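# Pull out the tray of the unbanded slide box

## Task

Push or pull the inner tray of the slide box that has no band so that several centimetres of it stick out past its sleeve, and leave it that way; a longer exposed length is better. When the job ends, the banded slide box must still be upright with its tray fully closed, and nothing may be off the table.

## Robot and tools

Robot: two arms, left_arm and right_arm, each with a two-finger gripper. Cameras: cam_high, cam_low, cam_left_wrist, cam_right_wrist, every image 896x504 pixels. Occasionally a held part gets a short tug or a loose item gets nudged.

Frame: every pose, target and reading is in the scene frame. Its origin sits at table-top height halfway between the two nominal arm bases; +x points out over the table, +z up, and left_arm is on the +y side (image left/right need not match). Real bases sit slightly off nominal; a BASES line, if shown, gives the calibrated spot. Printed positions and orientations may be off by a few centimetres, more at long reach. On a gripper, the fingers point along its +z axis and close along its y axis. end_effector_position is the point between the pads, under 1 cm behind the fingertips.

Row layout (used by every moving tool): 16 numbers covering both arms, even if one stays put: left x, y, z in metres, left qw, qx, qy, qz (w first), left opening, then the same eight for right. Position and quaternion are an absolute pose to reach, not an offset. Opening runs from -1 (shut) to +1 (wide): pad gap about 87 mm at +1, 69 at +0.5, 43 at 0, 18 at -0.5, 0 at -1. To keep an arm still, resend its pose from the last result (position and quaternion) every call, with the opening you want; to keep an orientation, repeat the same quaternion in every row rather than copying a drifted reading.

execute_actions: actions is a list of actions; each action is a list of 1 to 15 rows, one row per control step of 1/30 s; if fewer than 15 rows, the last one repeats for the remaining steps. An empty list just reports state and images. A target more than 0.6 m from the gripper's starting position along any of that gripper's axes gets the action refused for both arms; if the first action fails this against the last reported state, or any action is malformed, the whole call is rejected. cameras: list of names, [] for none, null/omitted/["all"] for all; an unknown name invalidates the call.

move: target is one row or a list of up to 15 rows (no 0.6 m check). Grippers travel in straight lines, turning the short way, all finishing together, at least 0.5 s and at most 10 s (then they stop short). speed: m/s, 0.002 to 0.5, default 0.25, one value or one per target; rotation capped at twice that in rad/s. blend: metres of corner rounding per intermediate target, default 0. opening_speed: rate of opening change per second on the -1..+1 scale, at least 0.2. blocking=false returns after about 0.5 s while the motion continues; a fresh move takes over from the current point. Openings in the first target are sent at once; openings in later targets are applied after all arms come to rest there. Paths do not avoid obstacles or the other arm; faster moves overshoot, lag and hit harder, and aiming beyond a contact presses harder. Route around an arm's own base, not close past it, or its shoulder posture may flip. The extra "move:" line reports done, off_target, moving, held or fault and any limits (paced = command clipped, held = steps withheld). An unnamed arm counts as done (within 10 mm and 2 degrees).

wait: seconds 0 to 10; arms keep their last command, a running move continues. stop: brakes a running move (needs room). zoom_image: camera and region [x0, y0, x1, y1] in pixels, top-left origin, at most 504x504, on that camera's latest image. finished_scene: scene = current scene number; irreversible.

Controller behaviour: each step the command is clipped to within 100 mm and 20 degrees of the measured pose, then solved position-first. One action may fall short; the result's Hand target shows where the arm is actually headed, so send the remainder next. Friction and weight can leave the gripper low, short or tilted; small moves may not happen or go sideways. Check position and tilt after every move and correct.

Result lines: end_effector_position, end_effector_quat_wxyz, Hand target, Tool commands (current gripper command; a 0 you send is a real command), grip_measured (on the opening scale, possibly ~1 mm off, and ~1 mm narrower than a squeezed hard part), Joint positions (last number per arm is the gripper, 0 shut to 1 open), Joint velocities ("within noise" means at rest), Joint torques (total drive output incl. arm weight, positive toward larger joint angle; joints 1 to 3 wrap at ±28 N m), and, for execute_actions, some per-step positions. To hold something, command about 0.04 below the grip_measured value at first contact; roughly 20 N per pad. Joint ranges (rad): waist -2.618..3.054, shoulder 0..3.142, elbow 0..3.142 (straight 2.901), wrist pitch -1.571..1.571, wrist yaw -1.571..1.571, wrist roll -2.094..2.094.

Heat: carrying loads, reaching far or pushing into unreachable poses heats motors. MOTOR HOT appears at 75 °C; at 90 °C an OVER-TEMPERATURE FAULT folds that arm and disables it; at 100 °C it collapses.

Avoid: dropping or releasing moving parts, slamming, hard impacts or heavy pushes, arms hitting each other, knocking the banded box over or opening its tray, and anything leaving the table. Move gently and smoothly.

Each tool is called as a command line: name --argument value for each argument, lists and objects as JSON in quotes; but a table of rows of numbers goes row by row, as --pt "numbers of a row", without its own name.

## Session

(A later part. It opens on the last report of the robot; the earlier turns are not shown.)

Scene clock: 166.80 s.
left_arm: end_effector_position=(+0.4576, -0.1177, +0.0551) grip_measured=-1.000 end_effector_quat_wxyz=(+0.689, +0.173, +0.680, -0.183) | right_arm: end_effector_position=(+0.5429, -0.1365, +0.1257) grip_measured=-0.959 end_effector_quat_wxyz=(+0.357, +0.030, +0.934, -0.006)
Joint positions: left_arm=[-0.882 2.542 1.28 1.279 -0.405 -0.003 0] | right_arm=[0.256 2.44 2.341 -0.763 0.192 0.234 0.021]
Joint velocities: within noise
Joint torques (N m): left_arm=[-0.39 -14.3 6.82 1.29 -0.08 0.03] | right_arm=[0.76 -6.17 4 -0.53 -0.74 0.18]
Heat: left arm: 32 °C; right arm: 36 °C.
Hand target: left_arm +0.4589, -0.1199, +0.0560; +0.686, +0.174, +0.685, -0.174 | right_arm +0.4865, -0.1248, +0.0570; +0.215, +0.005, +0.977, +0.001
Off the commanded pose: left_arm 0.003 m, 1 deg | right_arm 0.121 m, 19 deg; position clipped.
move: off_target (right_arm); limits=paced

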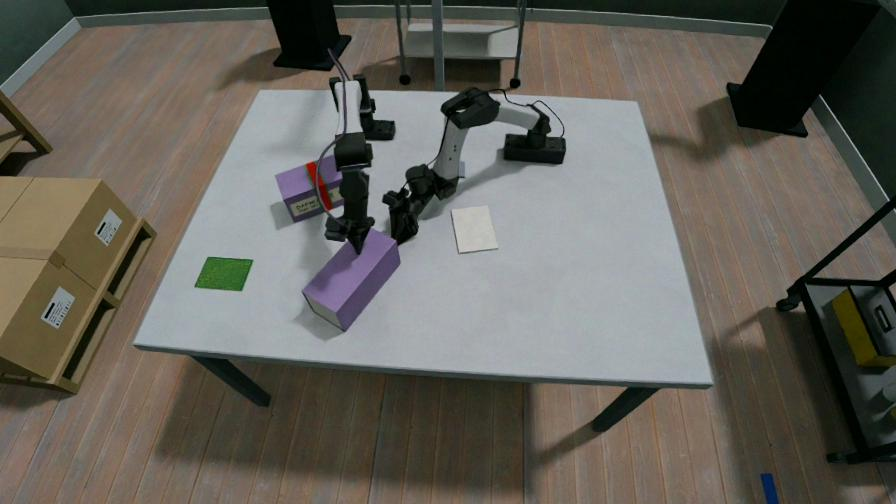

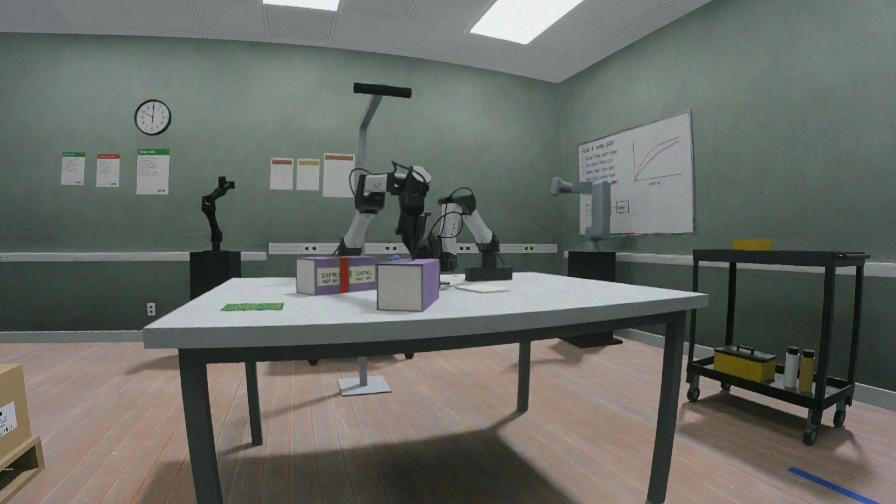

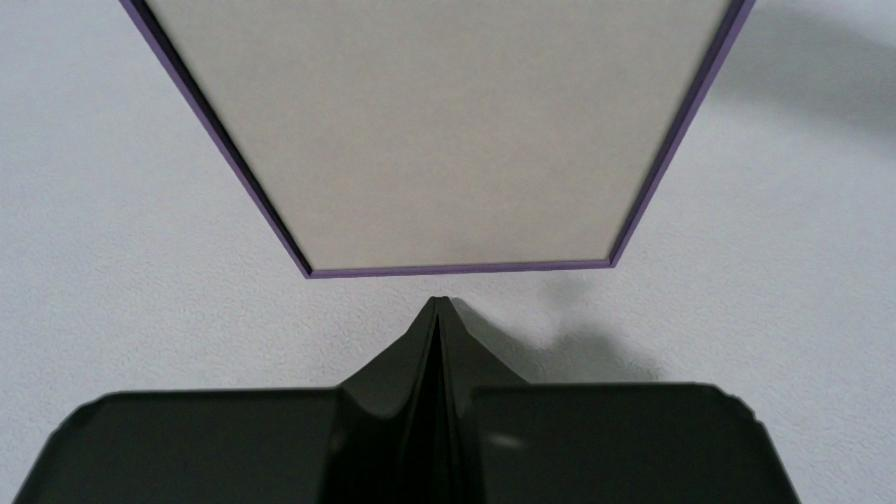

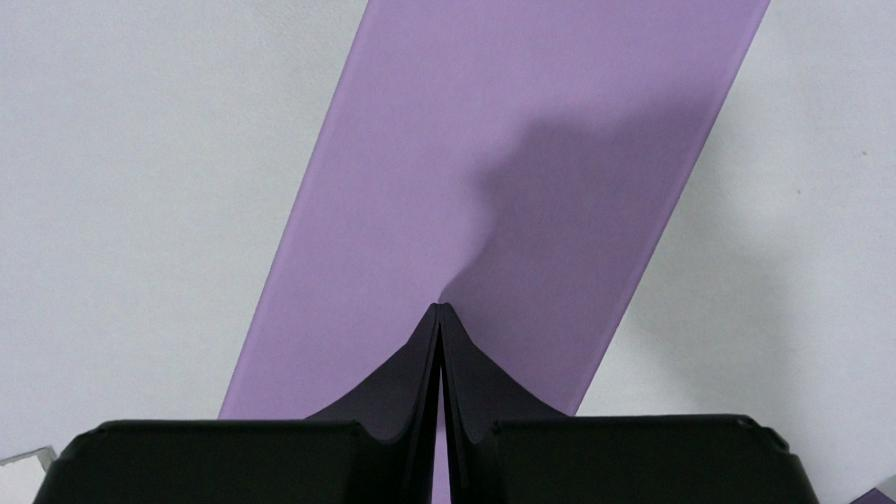

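move --pt "0.474 -0.1285 0.056 0.688 0.162 0.688 -0.162 -1 0.47 -0.12 0.03 0.2 0 0.98 0 -1" --pt "0.474 -0.1285 0.056 0.688 0.162 0.688 -0.162 -1 0.47 -0.104 0.035 0.2 0 0.98 0 -1" --speed 0.05 --cameras '["cam_left_wrist","cam_right_wrist"]'

Scene clock: 183.00 s.
left_arm: end_effector_position=(+0.4712, -0.1259, +0.0648) grip_measured=-1.000 end_effector_quat_wxyz=(+0.689, +0.163, +0.686, -0.168) | right_arm: end_effector_position=(+0.5387, -0.1283, +0.1254) grip_measured=-0.959 end_effector_quat_wxyz=(+0.347, +0.029, +0.937, -0.005)
Joint positions: left_arm=[-0.883 2.542 1.365 1.184 -0.442 -0.003 0] | right_arm=[0.271 2.46 2.388 -0.812 0.195 0.248 0.021]
Joint velocities: within noise
Joint torques (N m): left_arm=[-0.28 -11.19 8.39 1.68 -0.01 -0.05] | right_arm=[1.99 -6.31 3.25 -0.34 -0.65 0.28]
Heat: left arm: 32 °C; right arm: 36 °C.
Hand target: left_arm +0.4736, -0.1280, +0.0559; +0.688, +0.162, +0.688, -0.162 | right_arm +0.4829, -0.1102, +0.0571; +0.211, +0.004, +0.977, -0.001
Off the commanded pose: left_arm 0.010 m, 1 deg | right_arm 0.116 m, 18 deg; position clipped.
move: off_target (right_arm); limits=paced
Images, in order (width x height): cam_left_wrist 896x504, cam_right_wrist 896x504.

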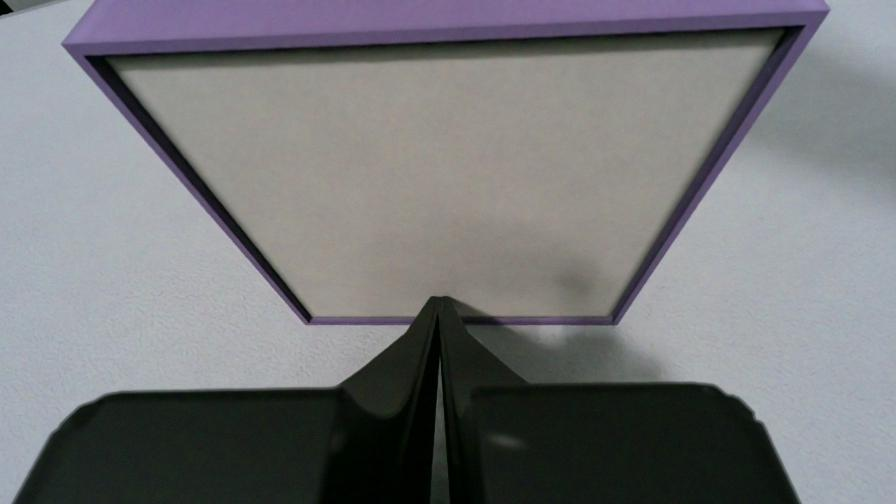

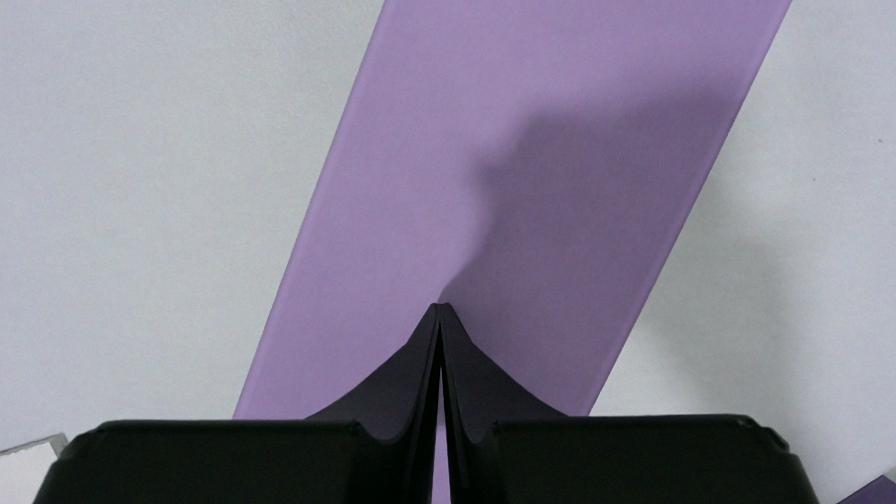

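move --target '[0.519,-0.1505,0.056,0.688,0.162,0.688,-0.162,-1,0.47,-0.104,0.035,0.2,0,0.98,0,-1]' --speed 0.04

Scene clock: 192.00 s.
left_arm: end_effector_position=(+0.4816, -0.1392, +0.0627) grip_measured=-1.000 end_effector_quat_wxyz=(+0.688, +0.163, +0.687, -0.165) | right_arm: end_effector_position=(+0.5383, -0.1247, +0.1256) grip_measured=-0.959 end_effector_quat_wxyz=(+0.348, +0.032, +0.937, -0.003)
Joint positions: left_arm=[-0.884 2.585 1.464 1.123 -0.447 -0.002 0] | right_arm=[0.277 2.46 2.388 -0.811 0.196 0.258 0.021]
Joint velocities: within noise
Joint torques (N m): left_arm=[-0.09 -14.65 5.97 1.76 0.03 -0.02] | right_arm=[1.66 -7.2 1.61 -0.21 -0.62 0.24]
Heat: left arm: 32 °C; right arm: 35 °C.
Hand target: left_arm +0.4817, -0.1390, +0.0628; +0.688, +0.163, +0.687, -0.165 | right_arm +0.4818, -0.1099, +0.0572; +0.213, +0.006, +0.977, -0.001
Off the commanded pose: left_arm 0.040 m, 0 deg | right_arm 0.115 m, 18 deg.
move: held (left_arm; a check stopped the path), off_target (right_arm; braked when a check withheld steps of left_arm); limits=paced,held
pose unreachable (left arm): on one or more control steps of this call, first in action 0 (counted from 0), this arm could not follow its commanded pose, so it was not sent that pose on those steps. It may still have moved: this result reports where it is.
cause: moving toward the commanded pose would bring a part of the arm too close to another arm (this arm's wrist camera and the right arm's wrist (the part past joint 5), at the place that arm is still heading or pushing toward).

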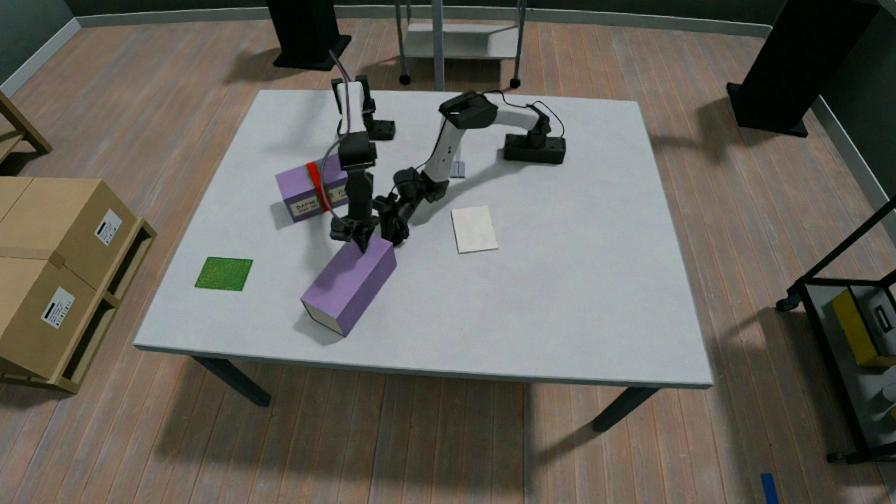

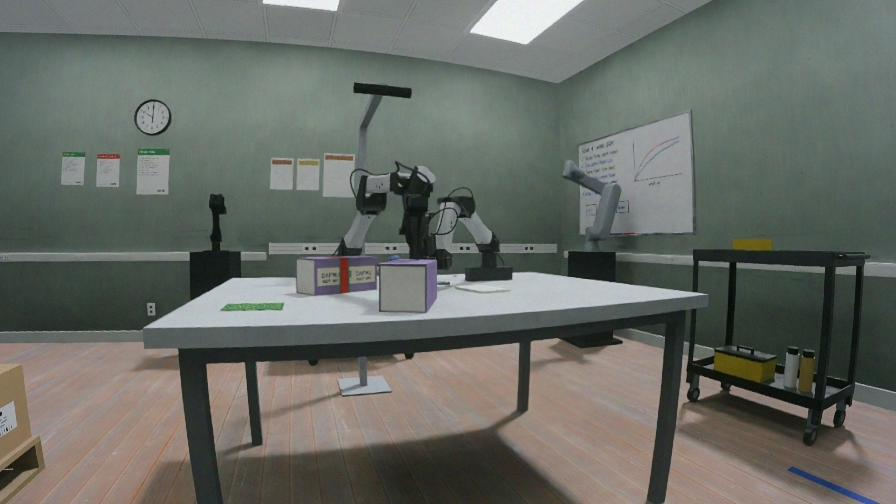

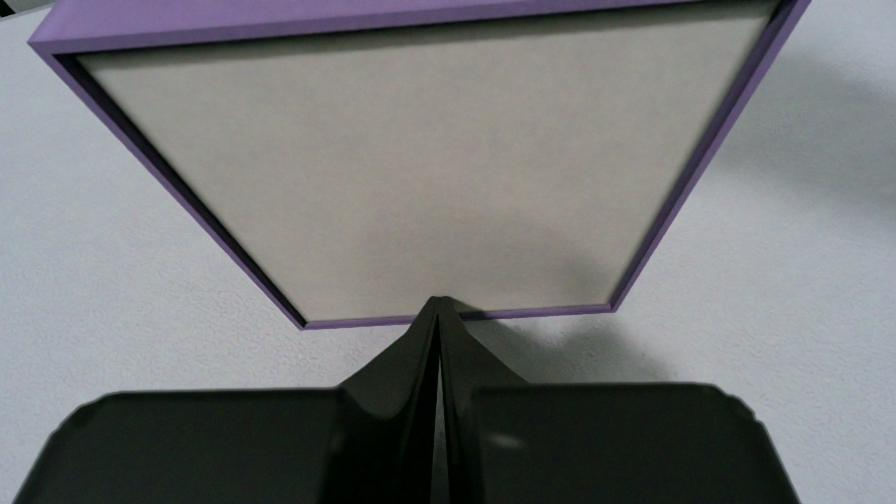

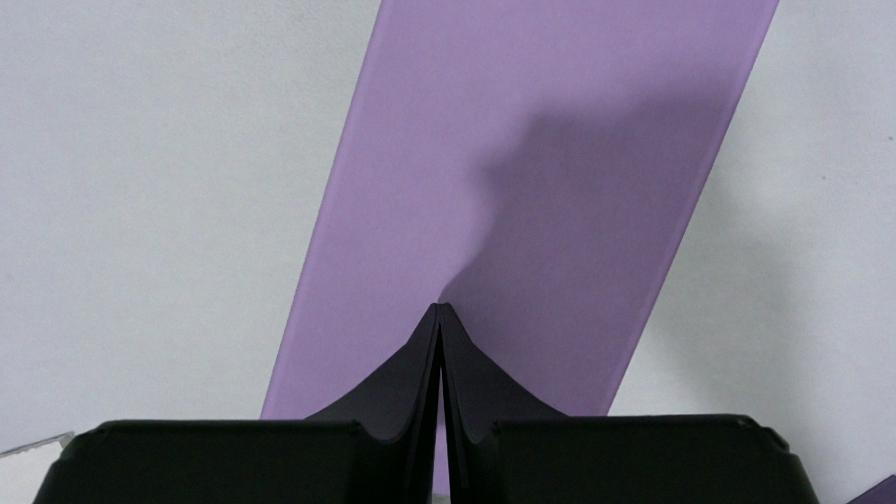

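move --pt "0.467 -0.1255 0.056 0.688 0.162 0.688 -0.162 -1 0.54 -0.125 0.10 0.3 0 0.954 0 -1" --pt "0.456 -0.120 0.056 0.688 0.162 0.688 -0.162 -1 0.55 -0.13 0.16 0.2 -0.1 0.975 0 -1" --pt "0.456 -0.120 0.056 0.688 0.162 0.688 -0.162 -1 0.615 -0.17 0.155 0.193 -0.254 0.947 0.052 -1" --speed 0.12

Scene clock: 221.90 s.
left_arm: end_effector_position=(+0.4611, -0.1209, +0.0542) grip_measured=-1.000 end_effector_quat_wxyz=(+0.696, +0.155, +0.680, -0.171) | right_arm: end_effector_position=(+0.6066, -0.1722, +0.1430) grip_measured=-0.959 end_effector_quat_wxyz=(+0.422, -0.223, +0.879, +0.017)
Joint positions: left_arm=[-0.896 2.57 1.323 1.278 -0.463 -0.002 0] | right_arm=[0.128 2.711 2.838 -0.833 -0.135 -0.322 0.021]
Joint velocities: within noise
Joint torques (N m): left_arm=[-0.68 -17.01 3.28 1.36 -0.03 -0.02] | right_arm=[-0.8 -12.37 8.32 2.23 -0.2 -0.05]
Heat: left arm: 38 °C; right arm: 35 °C.
Hand target: left_arm +0.4560, -0.1200, +0.0559; +0.689, +0.162, +0.688, -0.162 | right_arm +0.6135, -0.1703, +0.1548; +0.443, -0.227, +0.867, +0.019
Off the commanded pose: left_arm 0.005 m, 2 deg | right_arm 0.015 m, 28 deg; orientation clipped.
elbow stopped short (right arm): the move would have taken joint 3 (elbow) straighter than the controller allows.
move: off_target (right_arm); limits=paced

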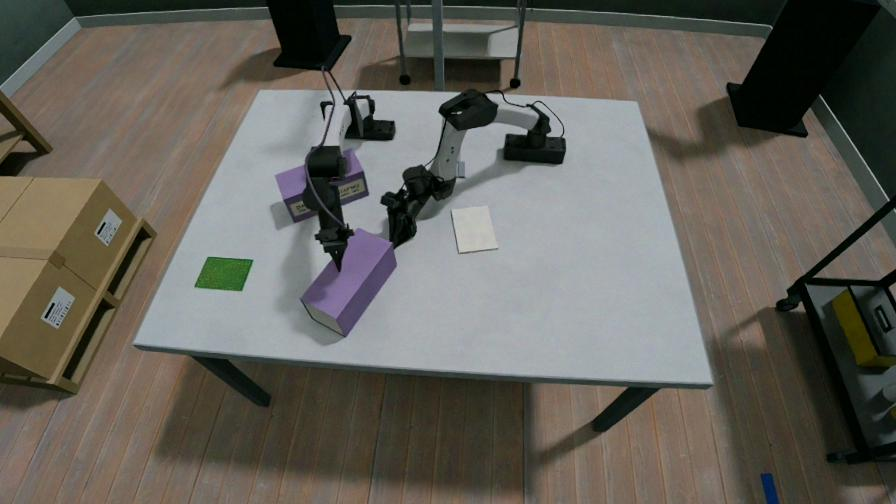

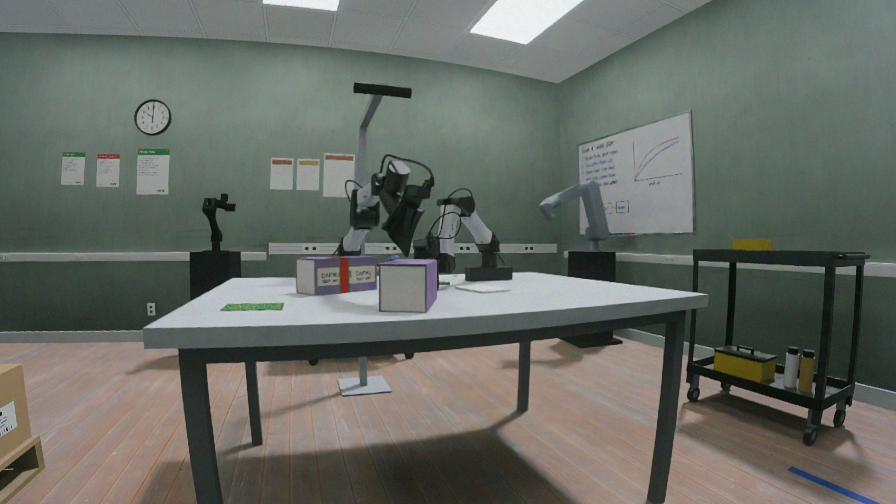

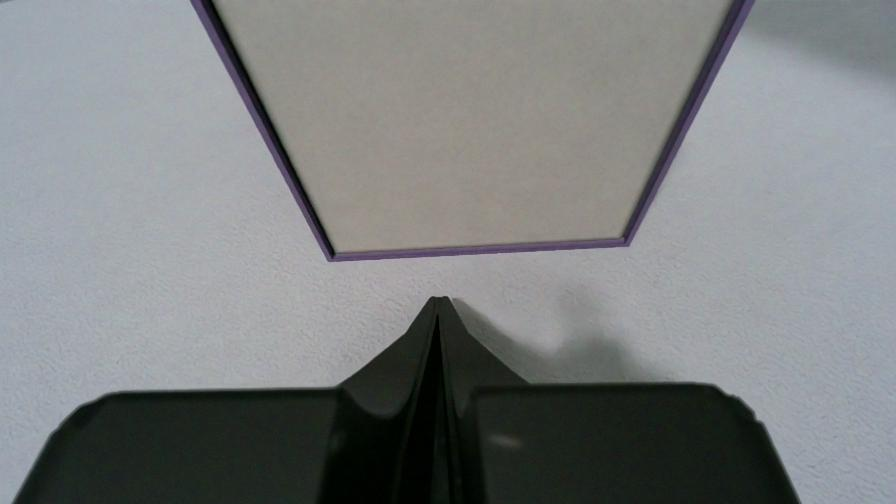

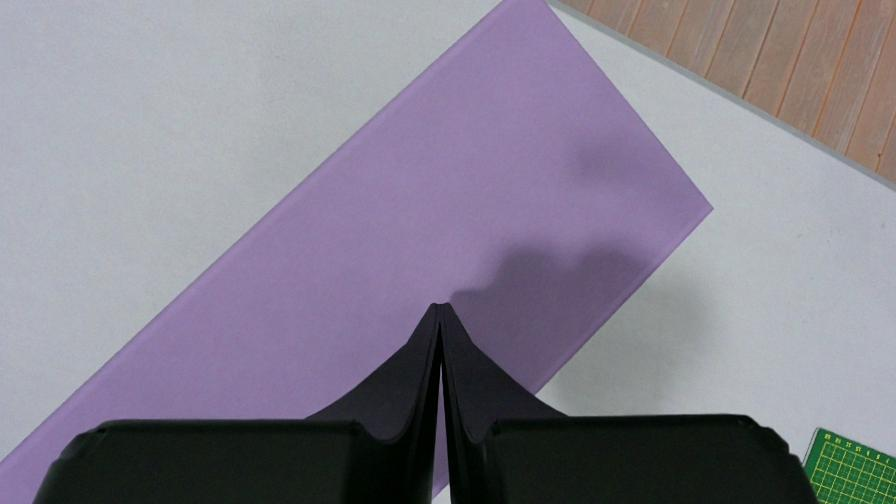

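move --pt "0.4525 -0.129 0.058 0.692 0.144 0.692 -0.144 -1 0.61 -0.16 0.10 0.42 -0.22 0.88 0.02 -1" --pt "0.468 -0.136 0.058 0.692 0.144 0.692 -0.144 -1 0.605 -0.158 0.05 0.38 -0.22 0.897 0.02 -1" --speed 0.06

Scene clock: 234.20 s.
left_arm: end_effector_position=(+0.4621, -0.1345, +0.0578) grip_measured=-1.000 end_effector_quat_wxyz=(+0.691, +0.145, +0.694, -0.144) | right_arm: end_effector_position=(+0.6307, -0.1626, +0.1283) grip_measured=-0.959 end_effector_quat_wxyz=(+0.469, -0.218, +0.856, +0.006)
Joint positions: left_arm=[-0.93 2.57 1.408 1.157 -0.549 -0.002 0] | right_arm=[0.144 2.643 2.566 -0.521 -0.111 -0.312 0.02]
Joint velocities: within noise
Joint torques (N m): left_arm=[0.84 -13.31 7.99 1.67 0.11 -0.06] | right_arm=[0.27 -7.15 4.07 1 -0.03 0.21]
Heat: left arm: 37 °C; right arm: 40 °C.
Hand target: left_arm +0.4679, -0.1357, +0.0581; +0.692, +0.144, +0.692, -0.144 | right_arm +0.6043, -0.1587, +0.0542; +0.382, -0.220, +0.897, +0.019
Off the commanded pose: left_arm 0.006 m, 0 deg | right_arm 0.083 m, 11 deg.
move: off_target (right_arm)

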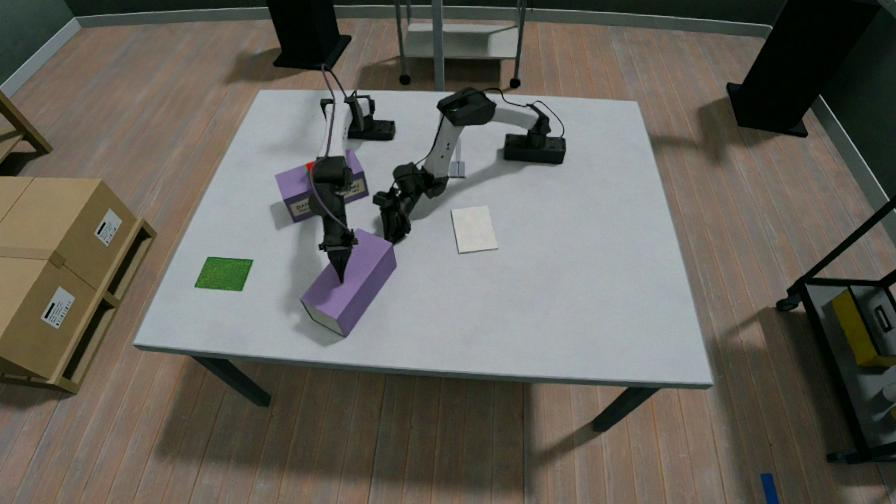

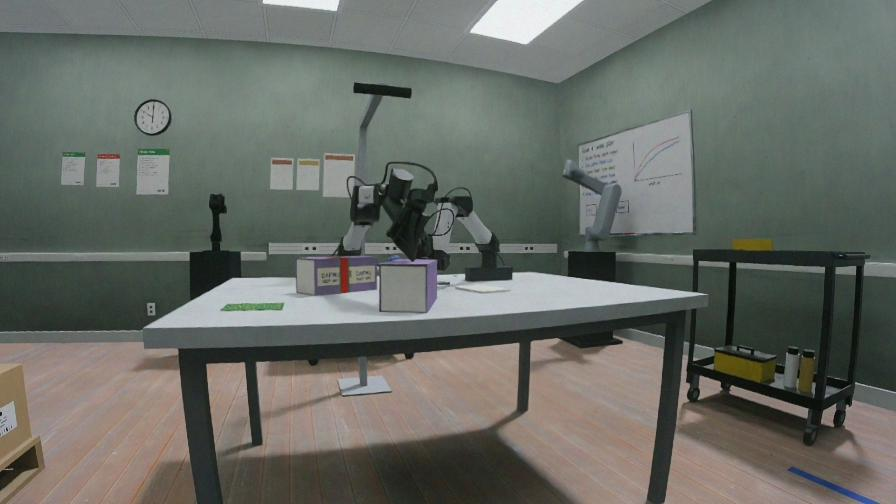

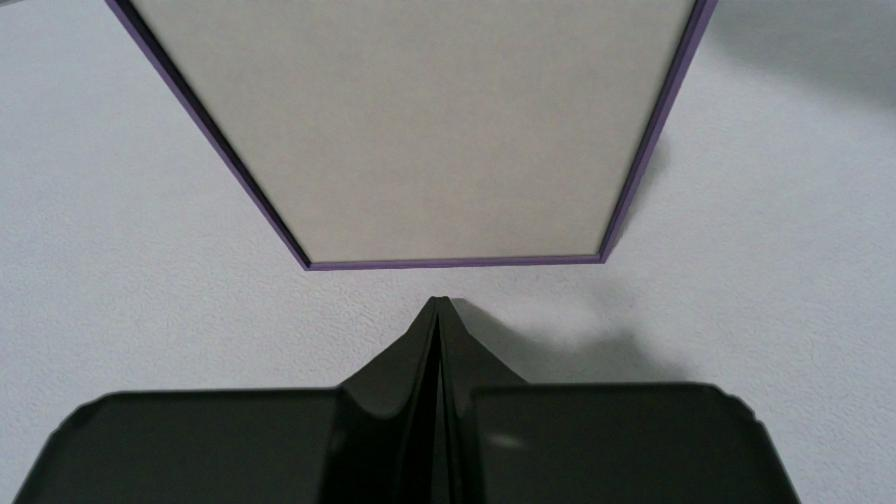

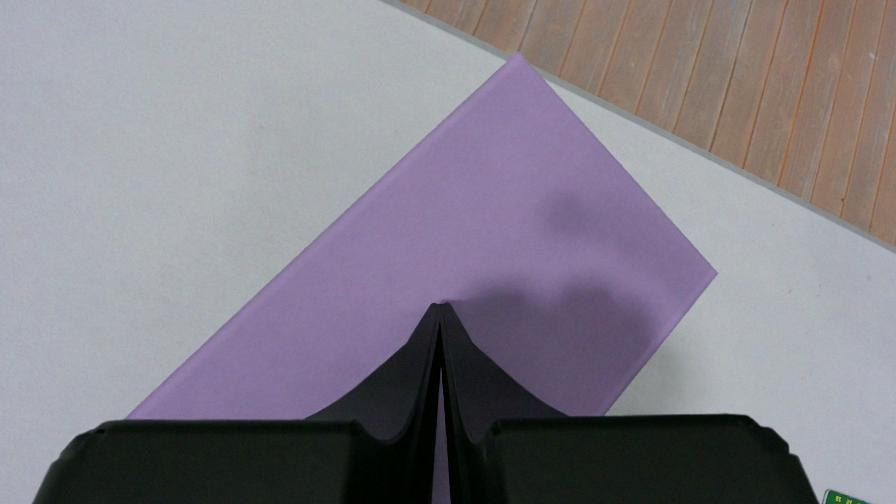

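move --pt "0.42 -0.115 0.058 0.692 0.144 0.692 -0.144 -1 0.605 -0.158 0.05 0.38 -0.22 0.897 0.02 -1" --pt "0.41 -0.111 0.058 0.692 0.144 0.692 -0.144 -1 0.54 -0.135 0.05 0.38 -0.22 0.897 0.02 -1" --speed 0.06 --cameras '["cam_high","cam_left_wrist","cam_right_wrist"]'

Scene clock: 251.43 s.
left_arm: end_effector_position=(+0.4143, -0.1116, +0.0510) grip_measured=-1.000 end_effector_quat_wxyz=(+0.695, +0.141, +0.689, -0.149) | right_arm: end_effector_position=(+0.5946, -0.1420, +0.1271) grip_measured=-0.959 end_effector_quat_wxyz=(+0.502, -0.207, +0.840, -0.006)
Joint positions: left_arm=[-0.991 2.512 1.174 1.35 -0.61 -0.002 0] | right_arm=[0.199 2.351 1.967 -0.135 -0.042 -0.276 0.02]
Joint velocities: within noise
Joint torques (N m): left_arm=[-1.02 -16.36 2.85 1.45 -0.02 0] | right_arm=[0.81 -9.69 1.83 -0.01 -0.22 0.37]
Heat: left arm: 37 °C; right arm: 39 °C.
Hand target: left_arm +0.4101, -0.1111, +0.0579; +0.693, +0.144, +0.692, -0.144 | right_arm +0.5452, -0.1358, +0.0561; +0.385, -0.219, +0.897, +0.018
Off the commanded pose: left_arm 0.008 m, 1 deg | right_arm 0.095 m, 16 deg.
move: off_target (right_arm)
Images, in order (width x height): cam_high 896x504, cam_left_wrist 896x504, cam_right_wrist 896x504.

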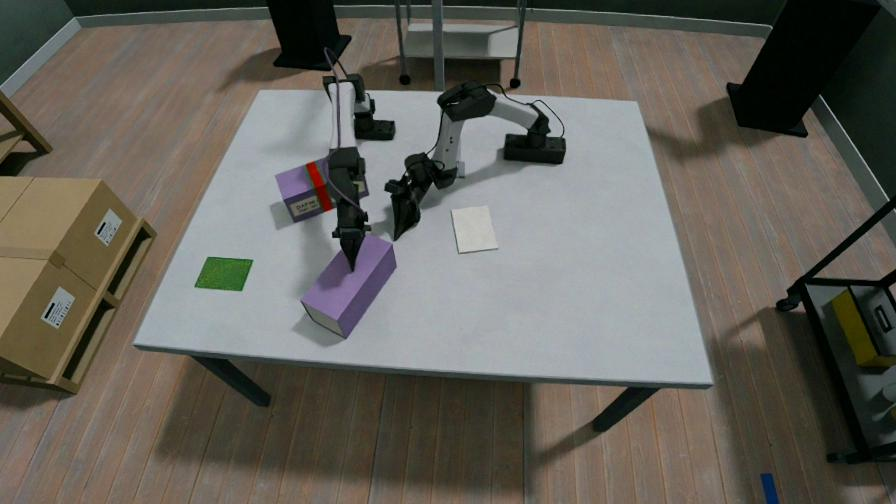

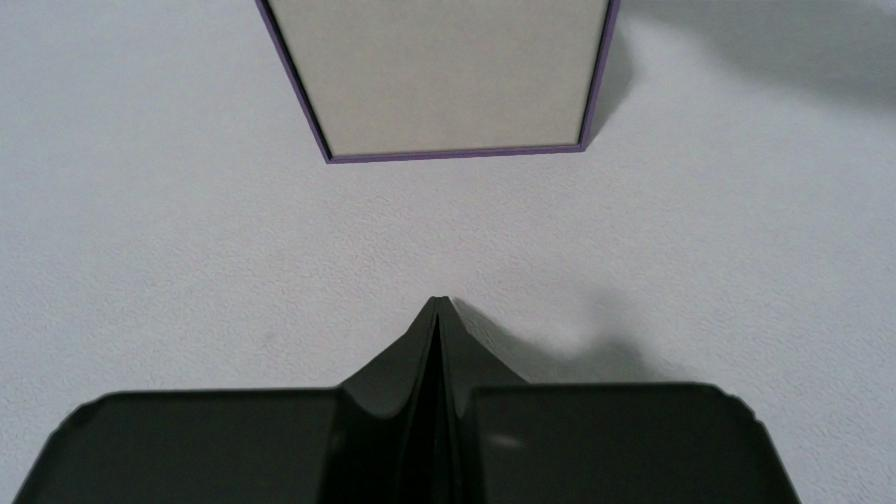

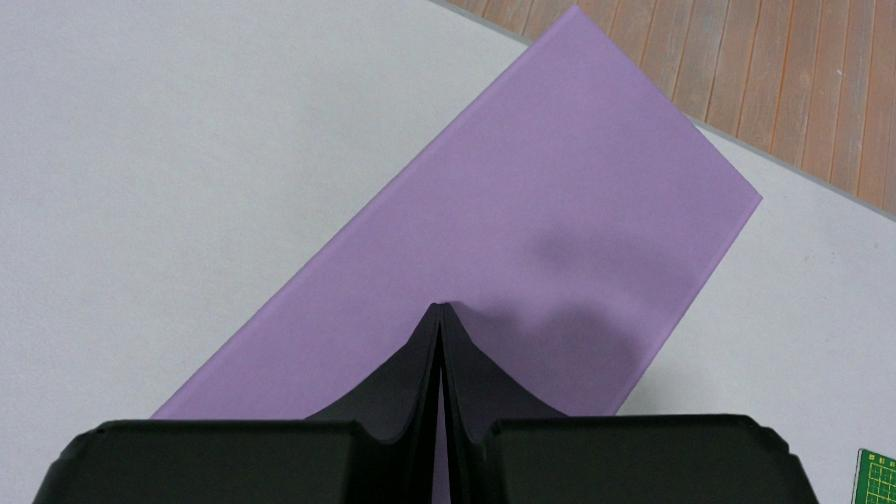

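move --pt "0.408 -0.1155 0.06 0.695 0.129 0.695 -0.129 -1 0.54 -0.135 0.04 0.38 -0.22 0.897 0.02 -1" --pt "0.469 -0.139 0.06 0.695 0.129 0.695 -0.129 -1 0.54 -0.135 0.04 0.38 -0.22 0.897 0.02 -1" --pt "0.49 -0.147 0.06 0.695 0.129 0.695 -0.129 -1 0.54 -0.135 0.04 0.38 -0.22 0.897 0.02 -1" --speed '[0.06,0.06,0.015]'

Scene clock: 286.40 s.
left_arm: end_effector_position=(+0.4752, -0.1429, +0.0701) grip_measured=-1.000 end_effector_quat_wxyz=(+0.698, +0.126, +0.692, -0.133) | right_arm: end_effector_position=(+0.5945, -0.1421, +0.1266) grip_measured=-0.959 end_effector_quat_wxyz=(+0.505, -0.206, +0.838, -0.006)
Joint positions: left_arm=[-0.931 2.589 1.505 1.097 -0.594 -0.002 0] | right_arm=[0.199 2.348 1.955 -0.12 -0.041 -0.275 0.02]
Joint velocities: within noise
Joint torques (N m): left_arm=[0.14 -14.97 5.96 1.7 0.07 -0.04] | right_arm=[0.76 -8.73 1.69 0.09 -0.24 0.32]
Heat: left arm: 43 °C; right arm: 42 °C.
Hand target: left_arm +0.4751, -0.1429, +0.0701; +0.698, +0.126, +0.692, -0.133 | right_arm +0.5454, -0.1362, +0.0490; +0.385, -0.219, +0.897, +0.018
Off the commanded pose: left_arm 0.018 m, 1 deg | right_arm 0.103 m, 16 deg.
move: held (left_arm; a check stopped the path), off_target (right_arm); path passed 2 of 3 targets; limits=paced,held
pose unreachable (left arm): on one or more control steps of this call, first in action 0 (counted from 0), this arm could not follow its commanded pose, so it was not sent that pose on those steps. It may still have moved: this result reports where it is.
cause: moving toward the commanded pose would bring a part of the arm too close to another arm (this arm's wrist camera and the right arm's wrist (the part past joint 4), along the way the arms are being sent, or toward where that arm still pushes).

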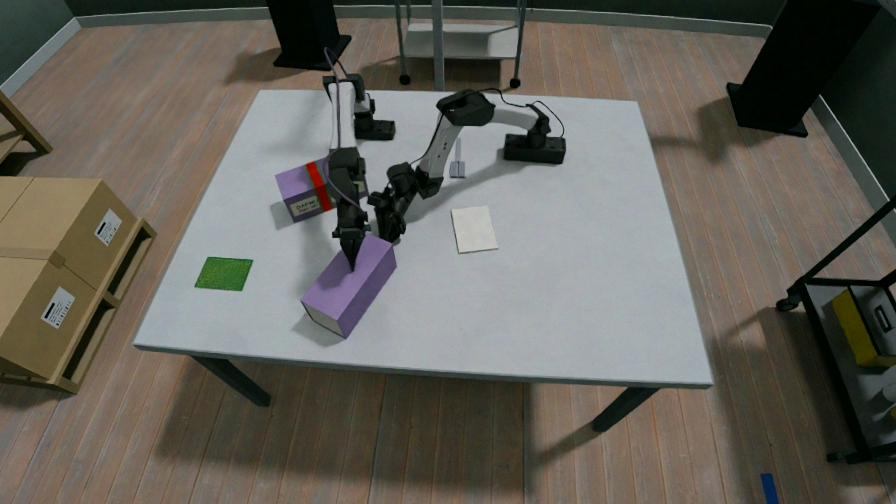

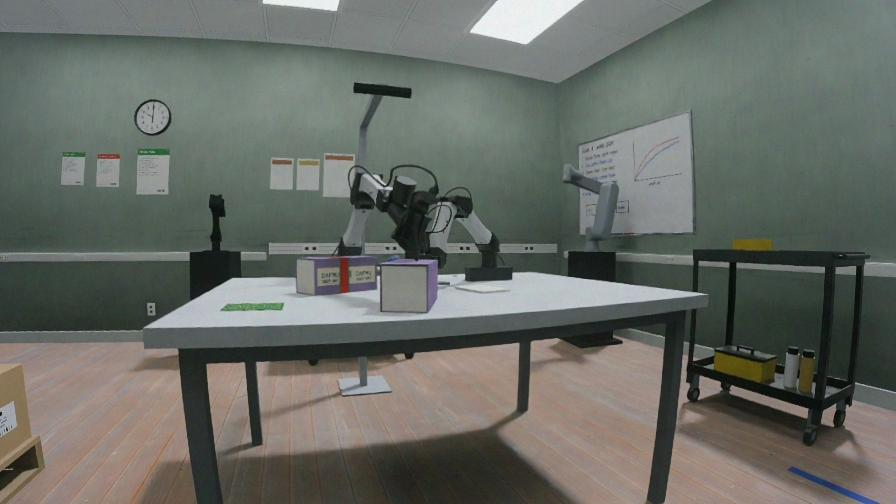

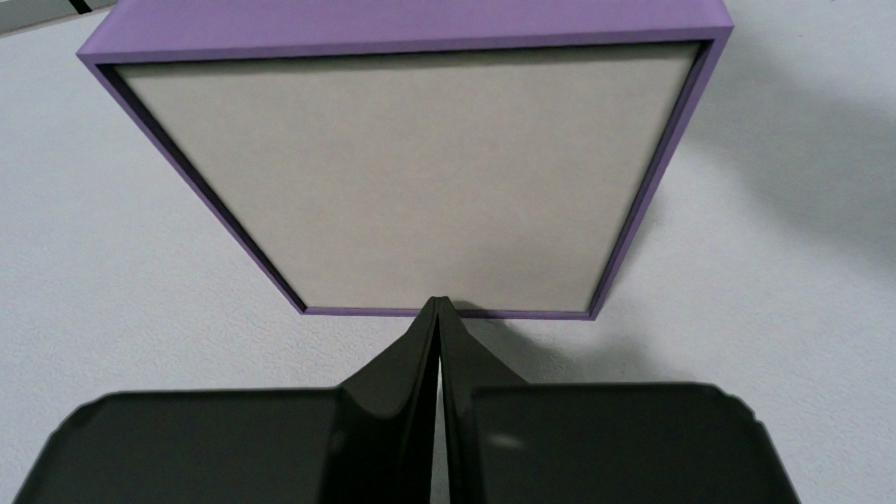

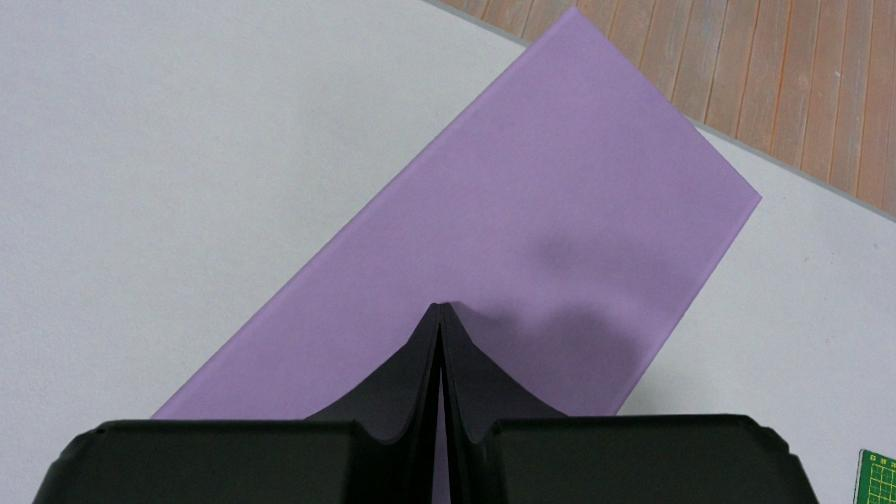

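move --pt "0.41 -0.117 0.075 0.695 0.129 0.695 -0.129 -1 0.54 -0.135 0.04 0.38 -0.22 0.897 0.02 -1" --pt "0.40 -0.112 0.10 0.400 -0.400 0.583 -0.583 -1 0.54 -0.135 0.04 0.38 -0.22 0.897 0.02 -1" --pt "0.41 -0.117 0.072 0.400 -0.400 0.583 -0.583 -1 0.54 -0.135 0.04 0.38 -0.22 0.897 0.02 -1" --speed '[0.1,0.25,0.06]'

Scene clock: 336.77 s.
left_arm: end_effector_position=(+0.4058, -0.1164, +0.0752) grip_measured=-1.000 end_effector_quat_wxyz=(+0.401, -0.398, +0.588, -0.579) | right_arm: end_effector_position=(+0.5946, -0.1421, +0.1267) grip_measured=-0.959 end_effector_quat_wxyz=(+0.505, -0.205, +0.838, -0.006)
Joint positions: left_arm=[-0.948 2.523 1.089 1.424 -0.61 -1.565 0] | right_arm=[0.199 2.348 1.955 -0.119 -0.041 -0.275 0.02]
Joint velocities: within noise
Joint torques (N m): left_arm=[0.84 -10.28 6.05 1.8 0.09 -0.06] | right_arm=[0.75 -8.72 1.68 0.08 -0.24 0.31]
Heat: left arm: 43 °C; right arm: 37 °C.
Hand target: left_arm +0.4099, -0.1168, +0.0721; +0.400, -0.400, +0.583, -0.583 | right_arm +0.5455, -0.1361, +0.0490; +0.385, -0.219, +0.897, +0.018
Off the commanded pose: left_arm 0.005 m, 1 deg | right_arm 0.103 m, 16 deg; position clipped.
move: off_target (right_arm); limits=paced

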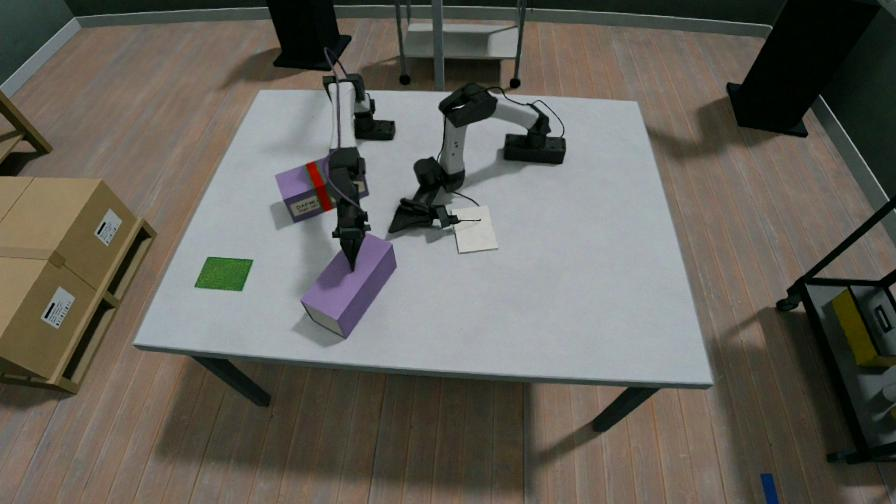

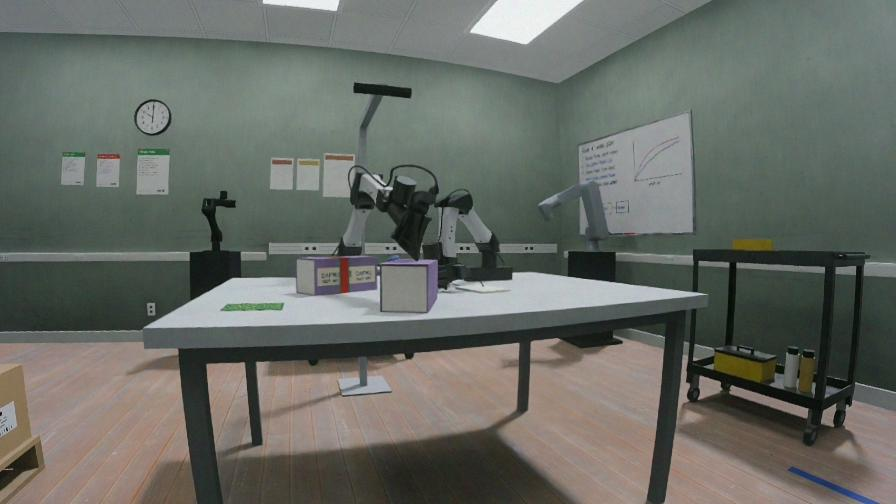

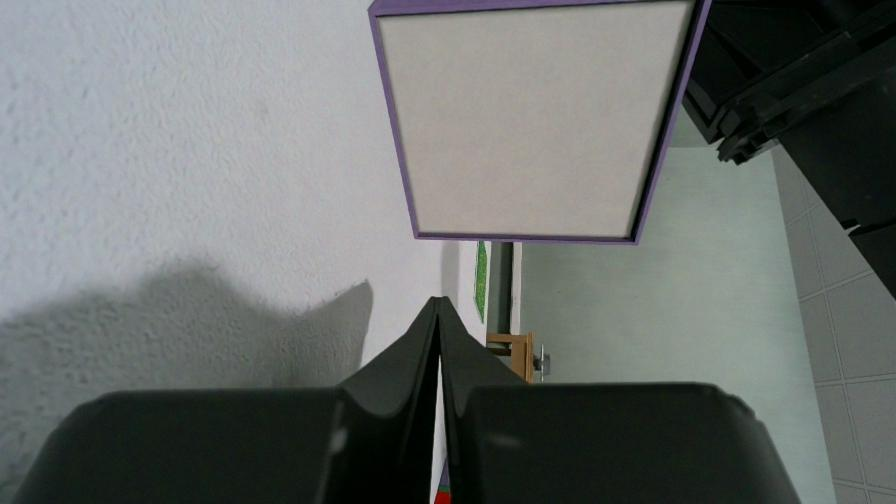

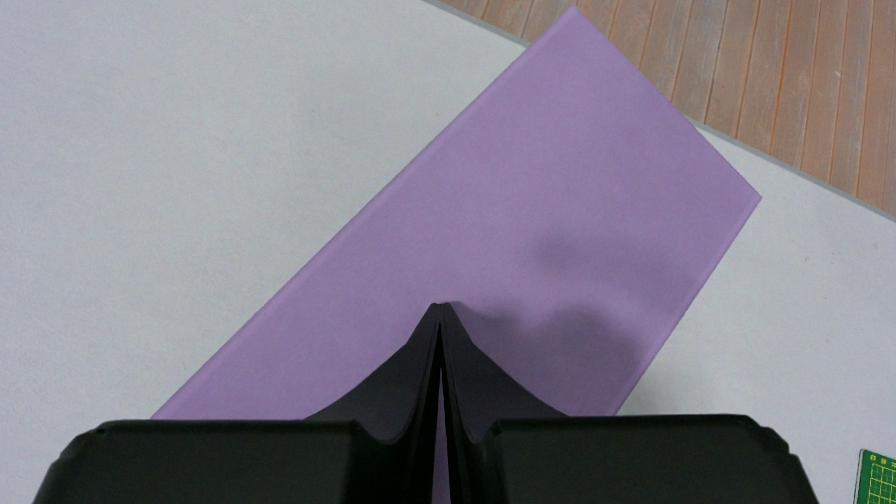

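zoom_image --camera "cam_low" --region '[340, 200, 540, 320]'

Scaled by 2.520 from the camera's 896x504 image, which has a finer 1280x720 frame.

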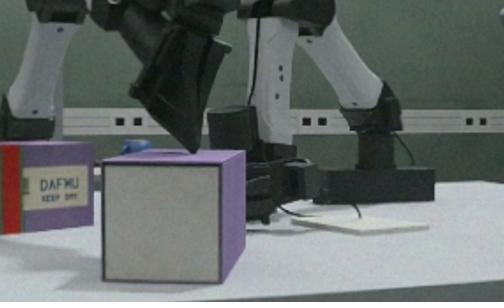

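move --target '[0.41,-0.117,0.105,0.400,-0.400,0.583,-0.583,-1,0.54,-0.135,0.04,0.38,-0.22,0.897,0.02,-1]' --speed 0.06 --cameras '["cam_low","cam_left_wrist"]'

zoom_image --camera "cam_low" --region '[340, 200, 540, 320]'

Scene clock: 389.20 s.
left_arm: end_effector_position=(+0.4076, -0.1195, +0.0875) grip_measured=-1.000 end_effector_quat_wxyz=(+0.401, -0.398, +0.592, -0.576) | right_arm: end_effector_position=(+0.5946, -0.1421, +0.1267) grip_measured=-0.959 end_effector_quat_wxyz=(+0.505, -0.205, +0.838, -0.006)
Joint positions: left_arm=[-0.948 2.475 1.089 1.365 -0.609 -1.566 0] | right_arm=[0.199 2.348 1.955 -0.119 -0.041 -0.275 0.02]
Joint velocities: within noise
Joint torques (N m): left_arm=[0.76 -16.73 3.44 1.61 0.06 0.01] | right_arm=[0.73 -8.73 1.68 0.08 -0.25 0.31]
Heat: left arm: 39 °C; right arm: 37 °C.
Hand target: left_arm +0.4102, -0.1171, +0.1046; +0.400, -0.400, +0.583, -0.583 | right_arm +0.5455, -0.1361, +0.0491; +0.385, -0.219, +0.897, +0.018
Off the commanded pose: left_arm 0.018 m, 1 deg | right_arm 0.103 m, 16 deg; position clipped.
move: off_target (left_arm, right_arm); limits=paced
Images, in order (width x height): cam_low 896x504, cam_left_wrist 896x504.

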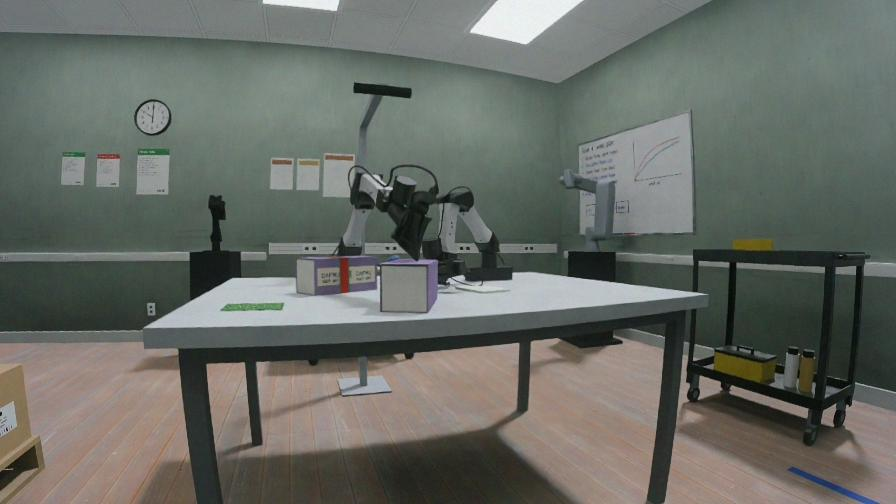

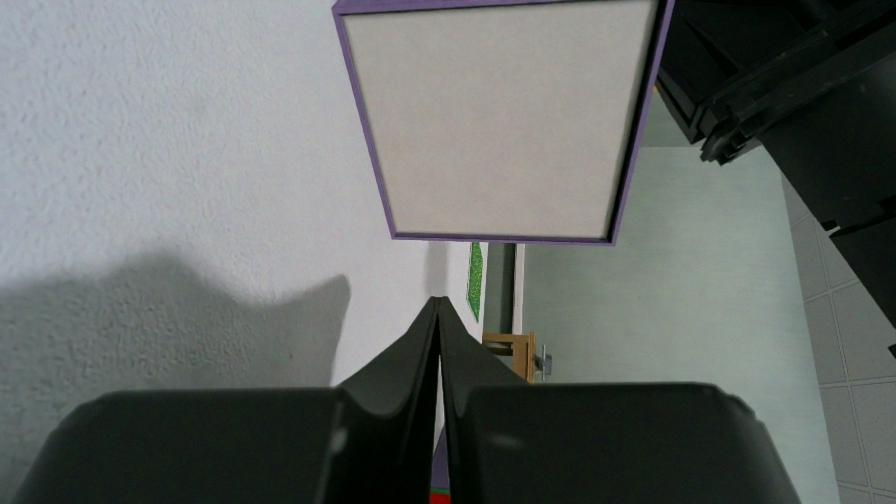

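Scaled by 2.520 from the camera's 896x504 image, which has a finer 1280x720 frame.

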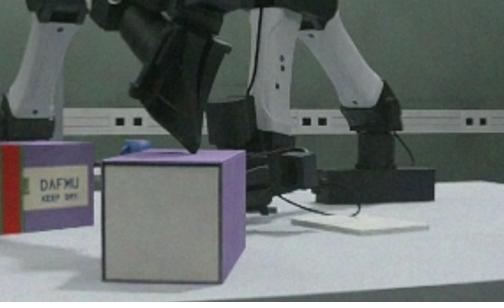

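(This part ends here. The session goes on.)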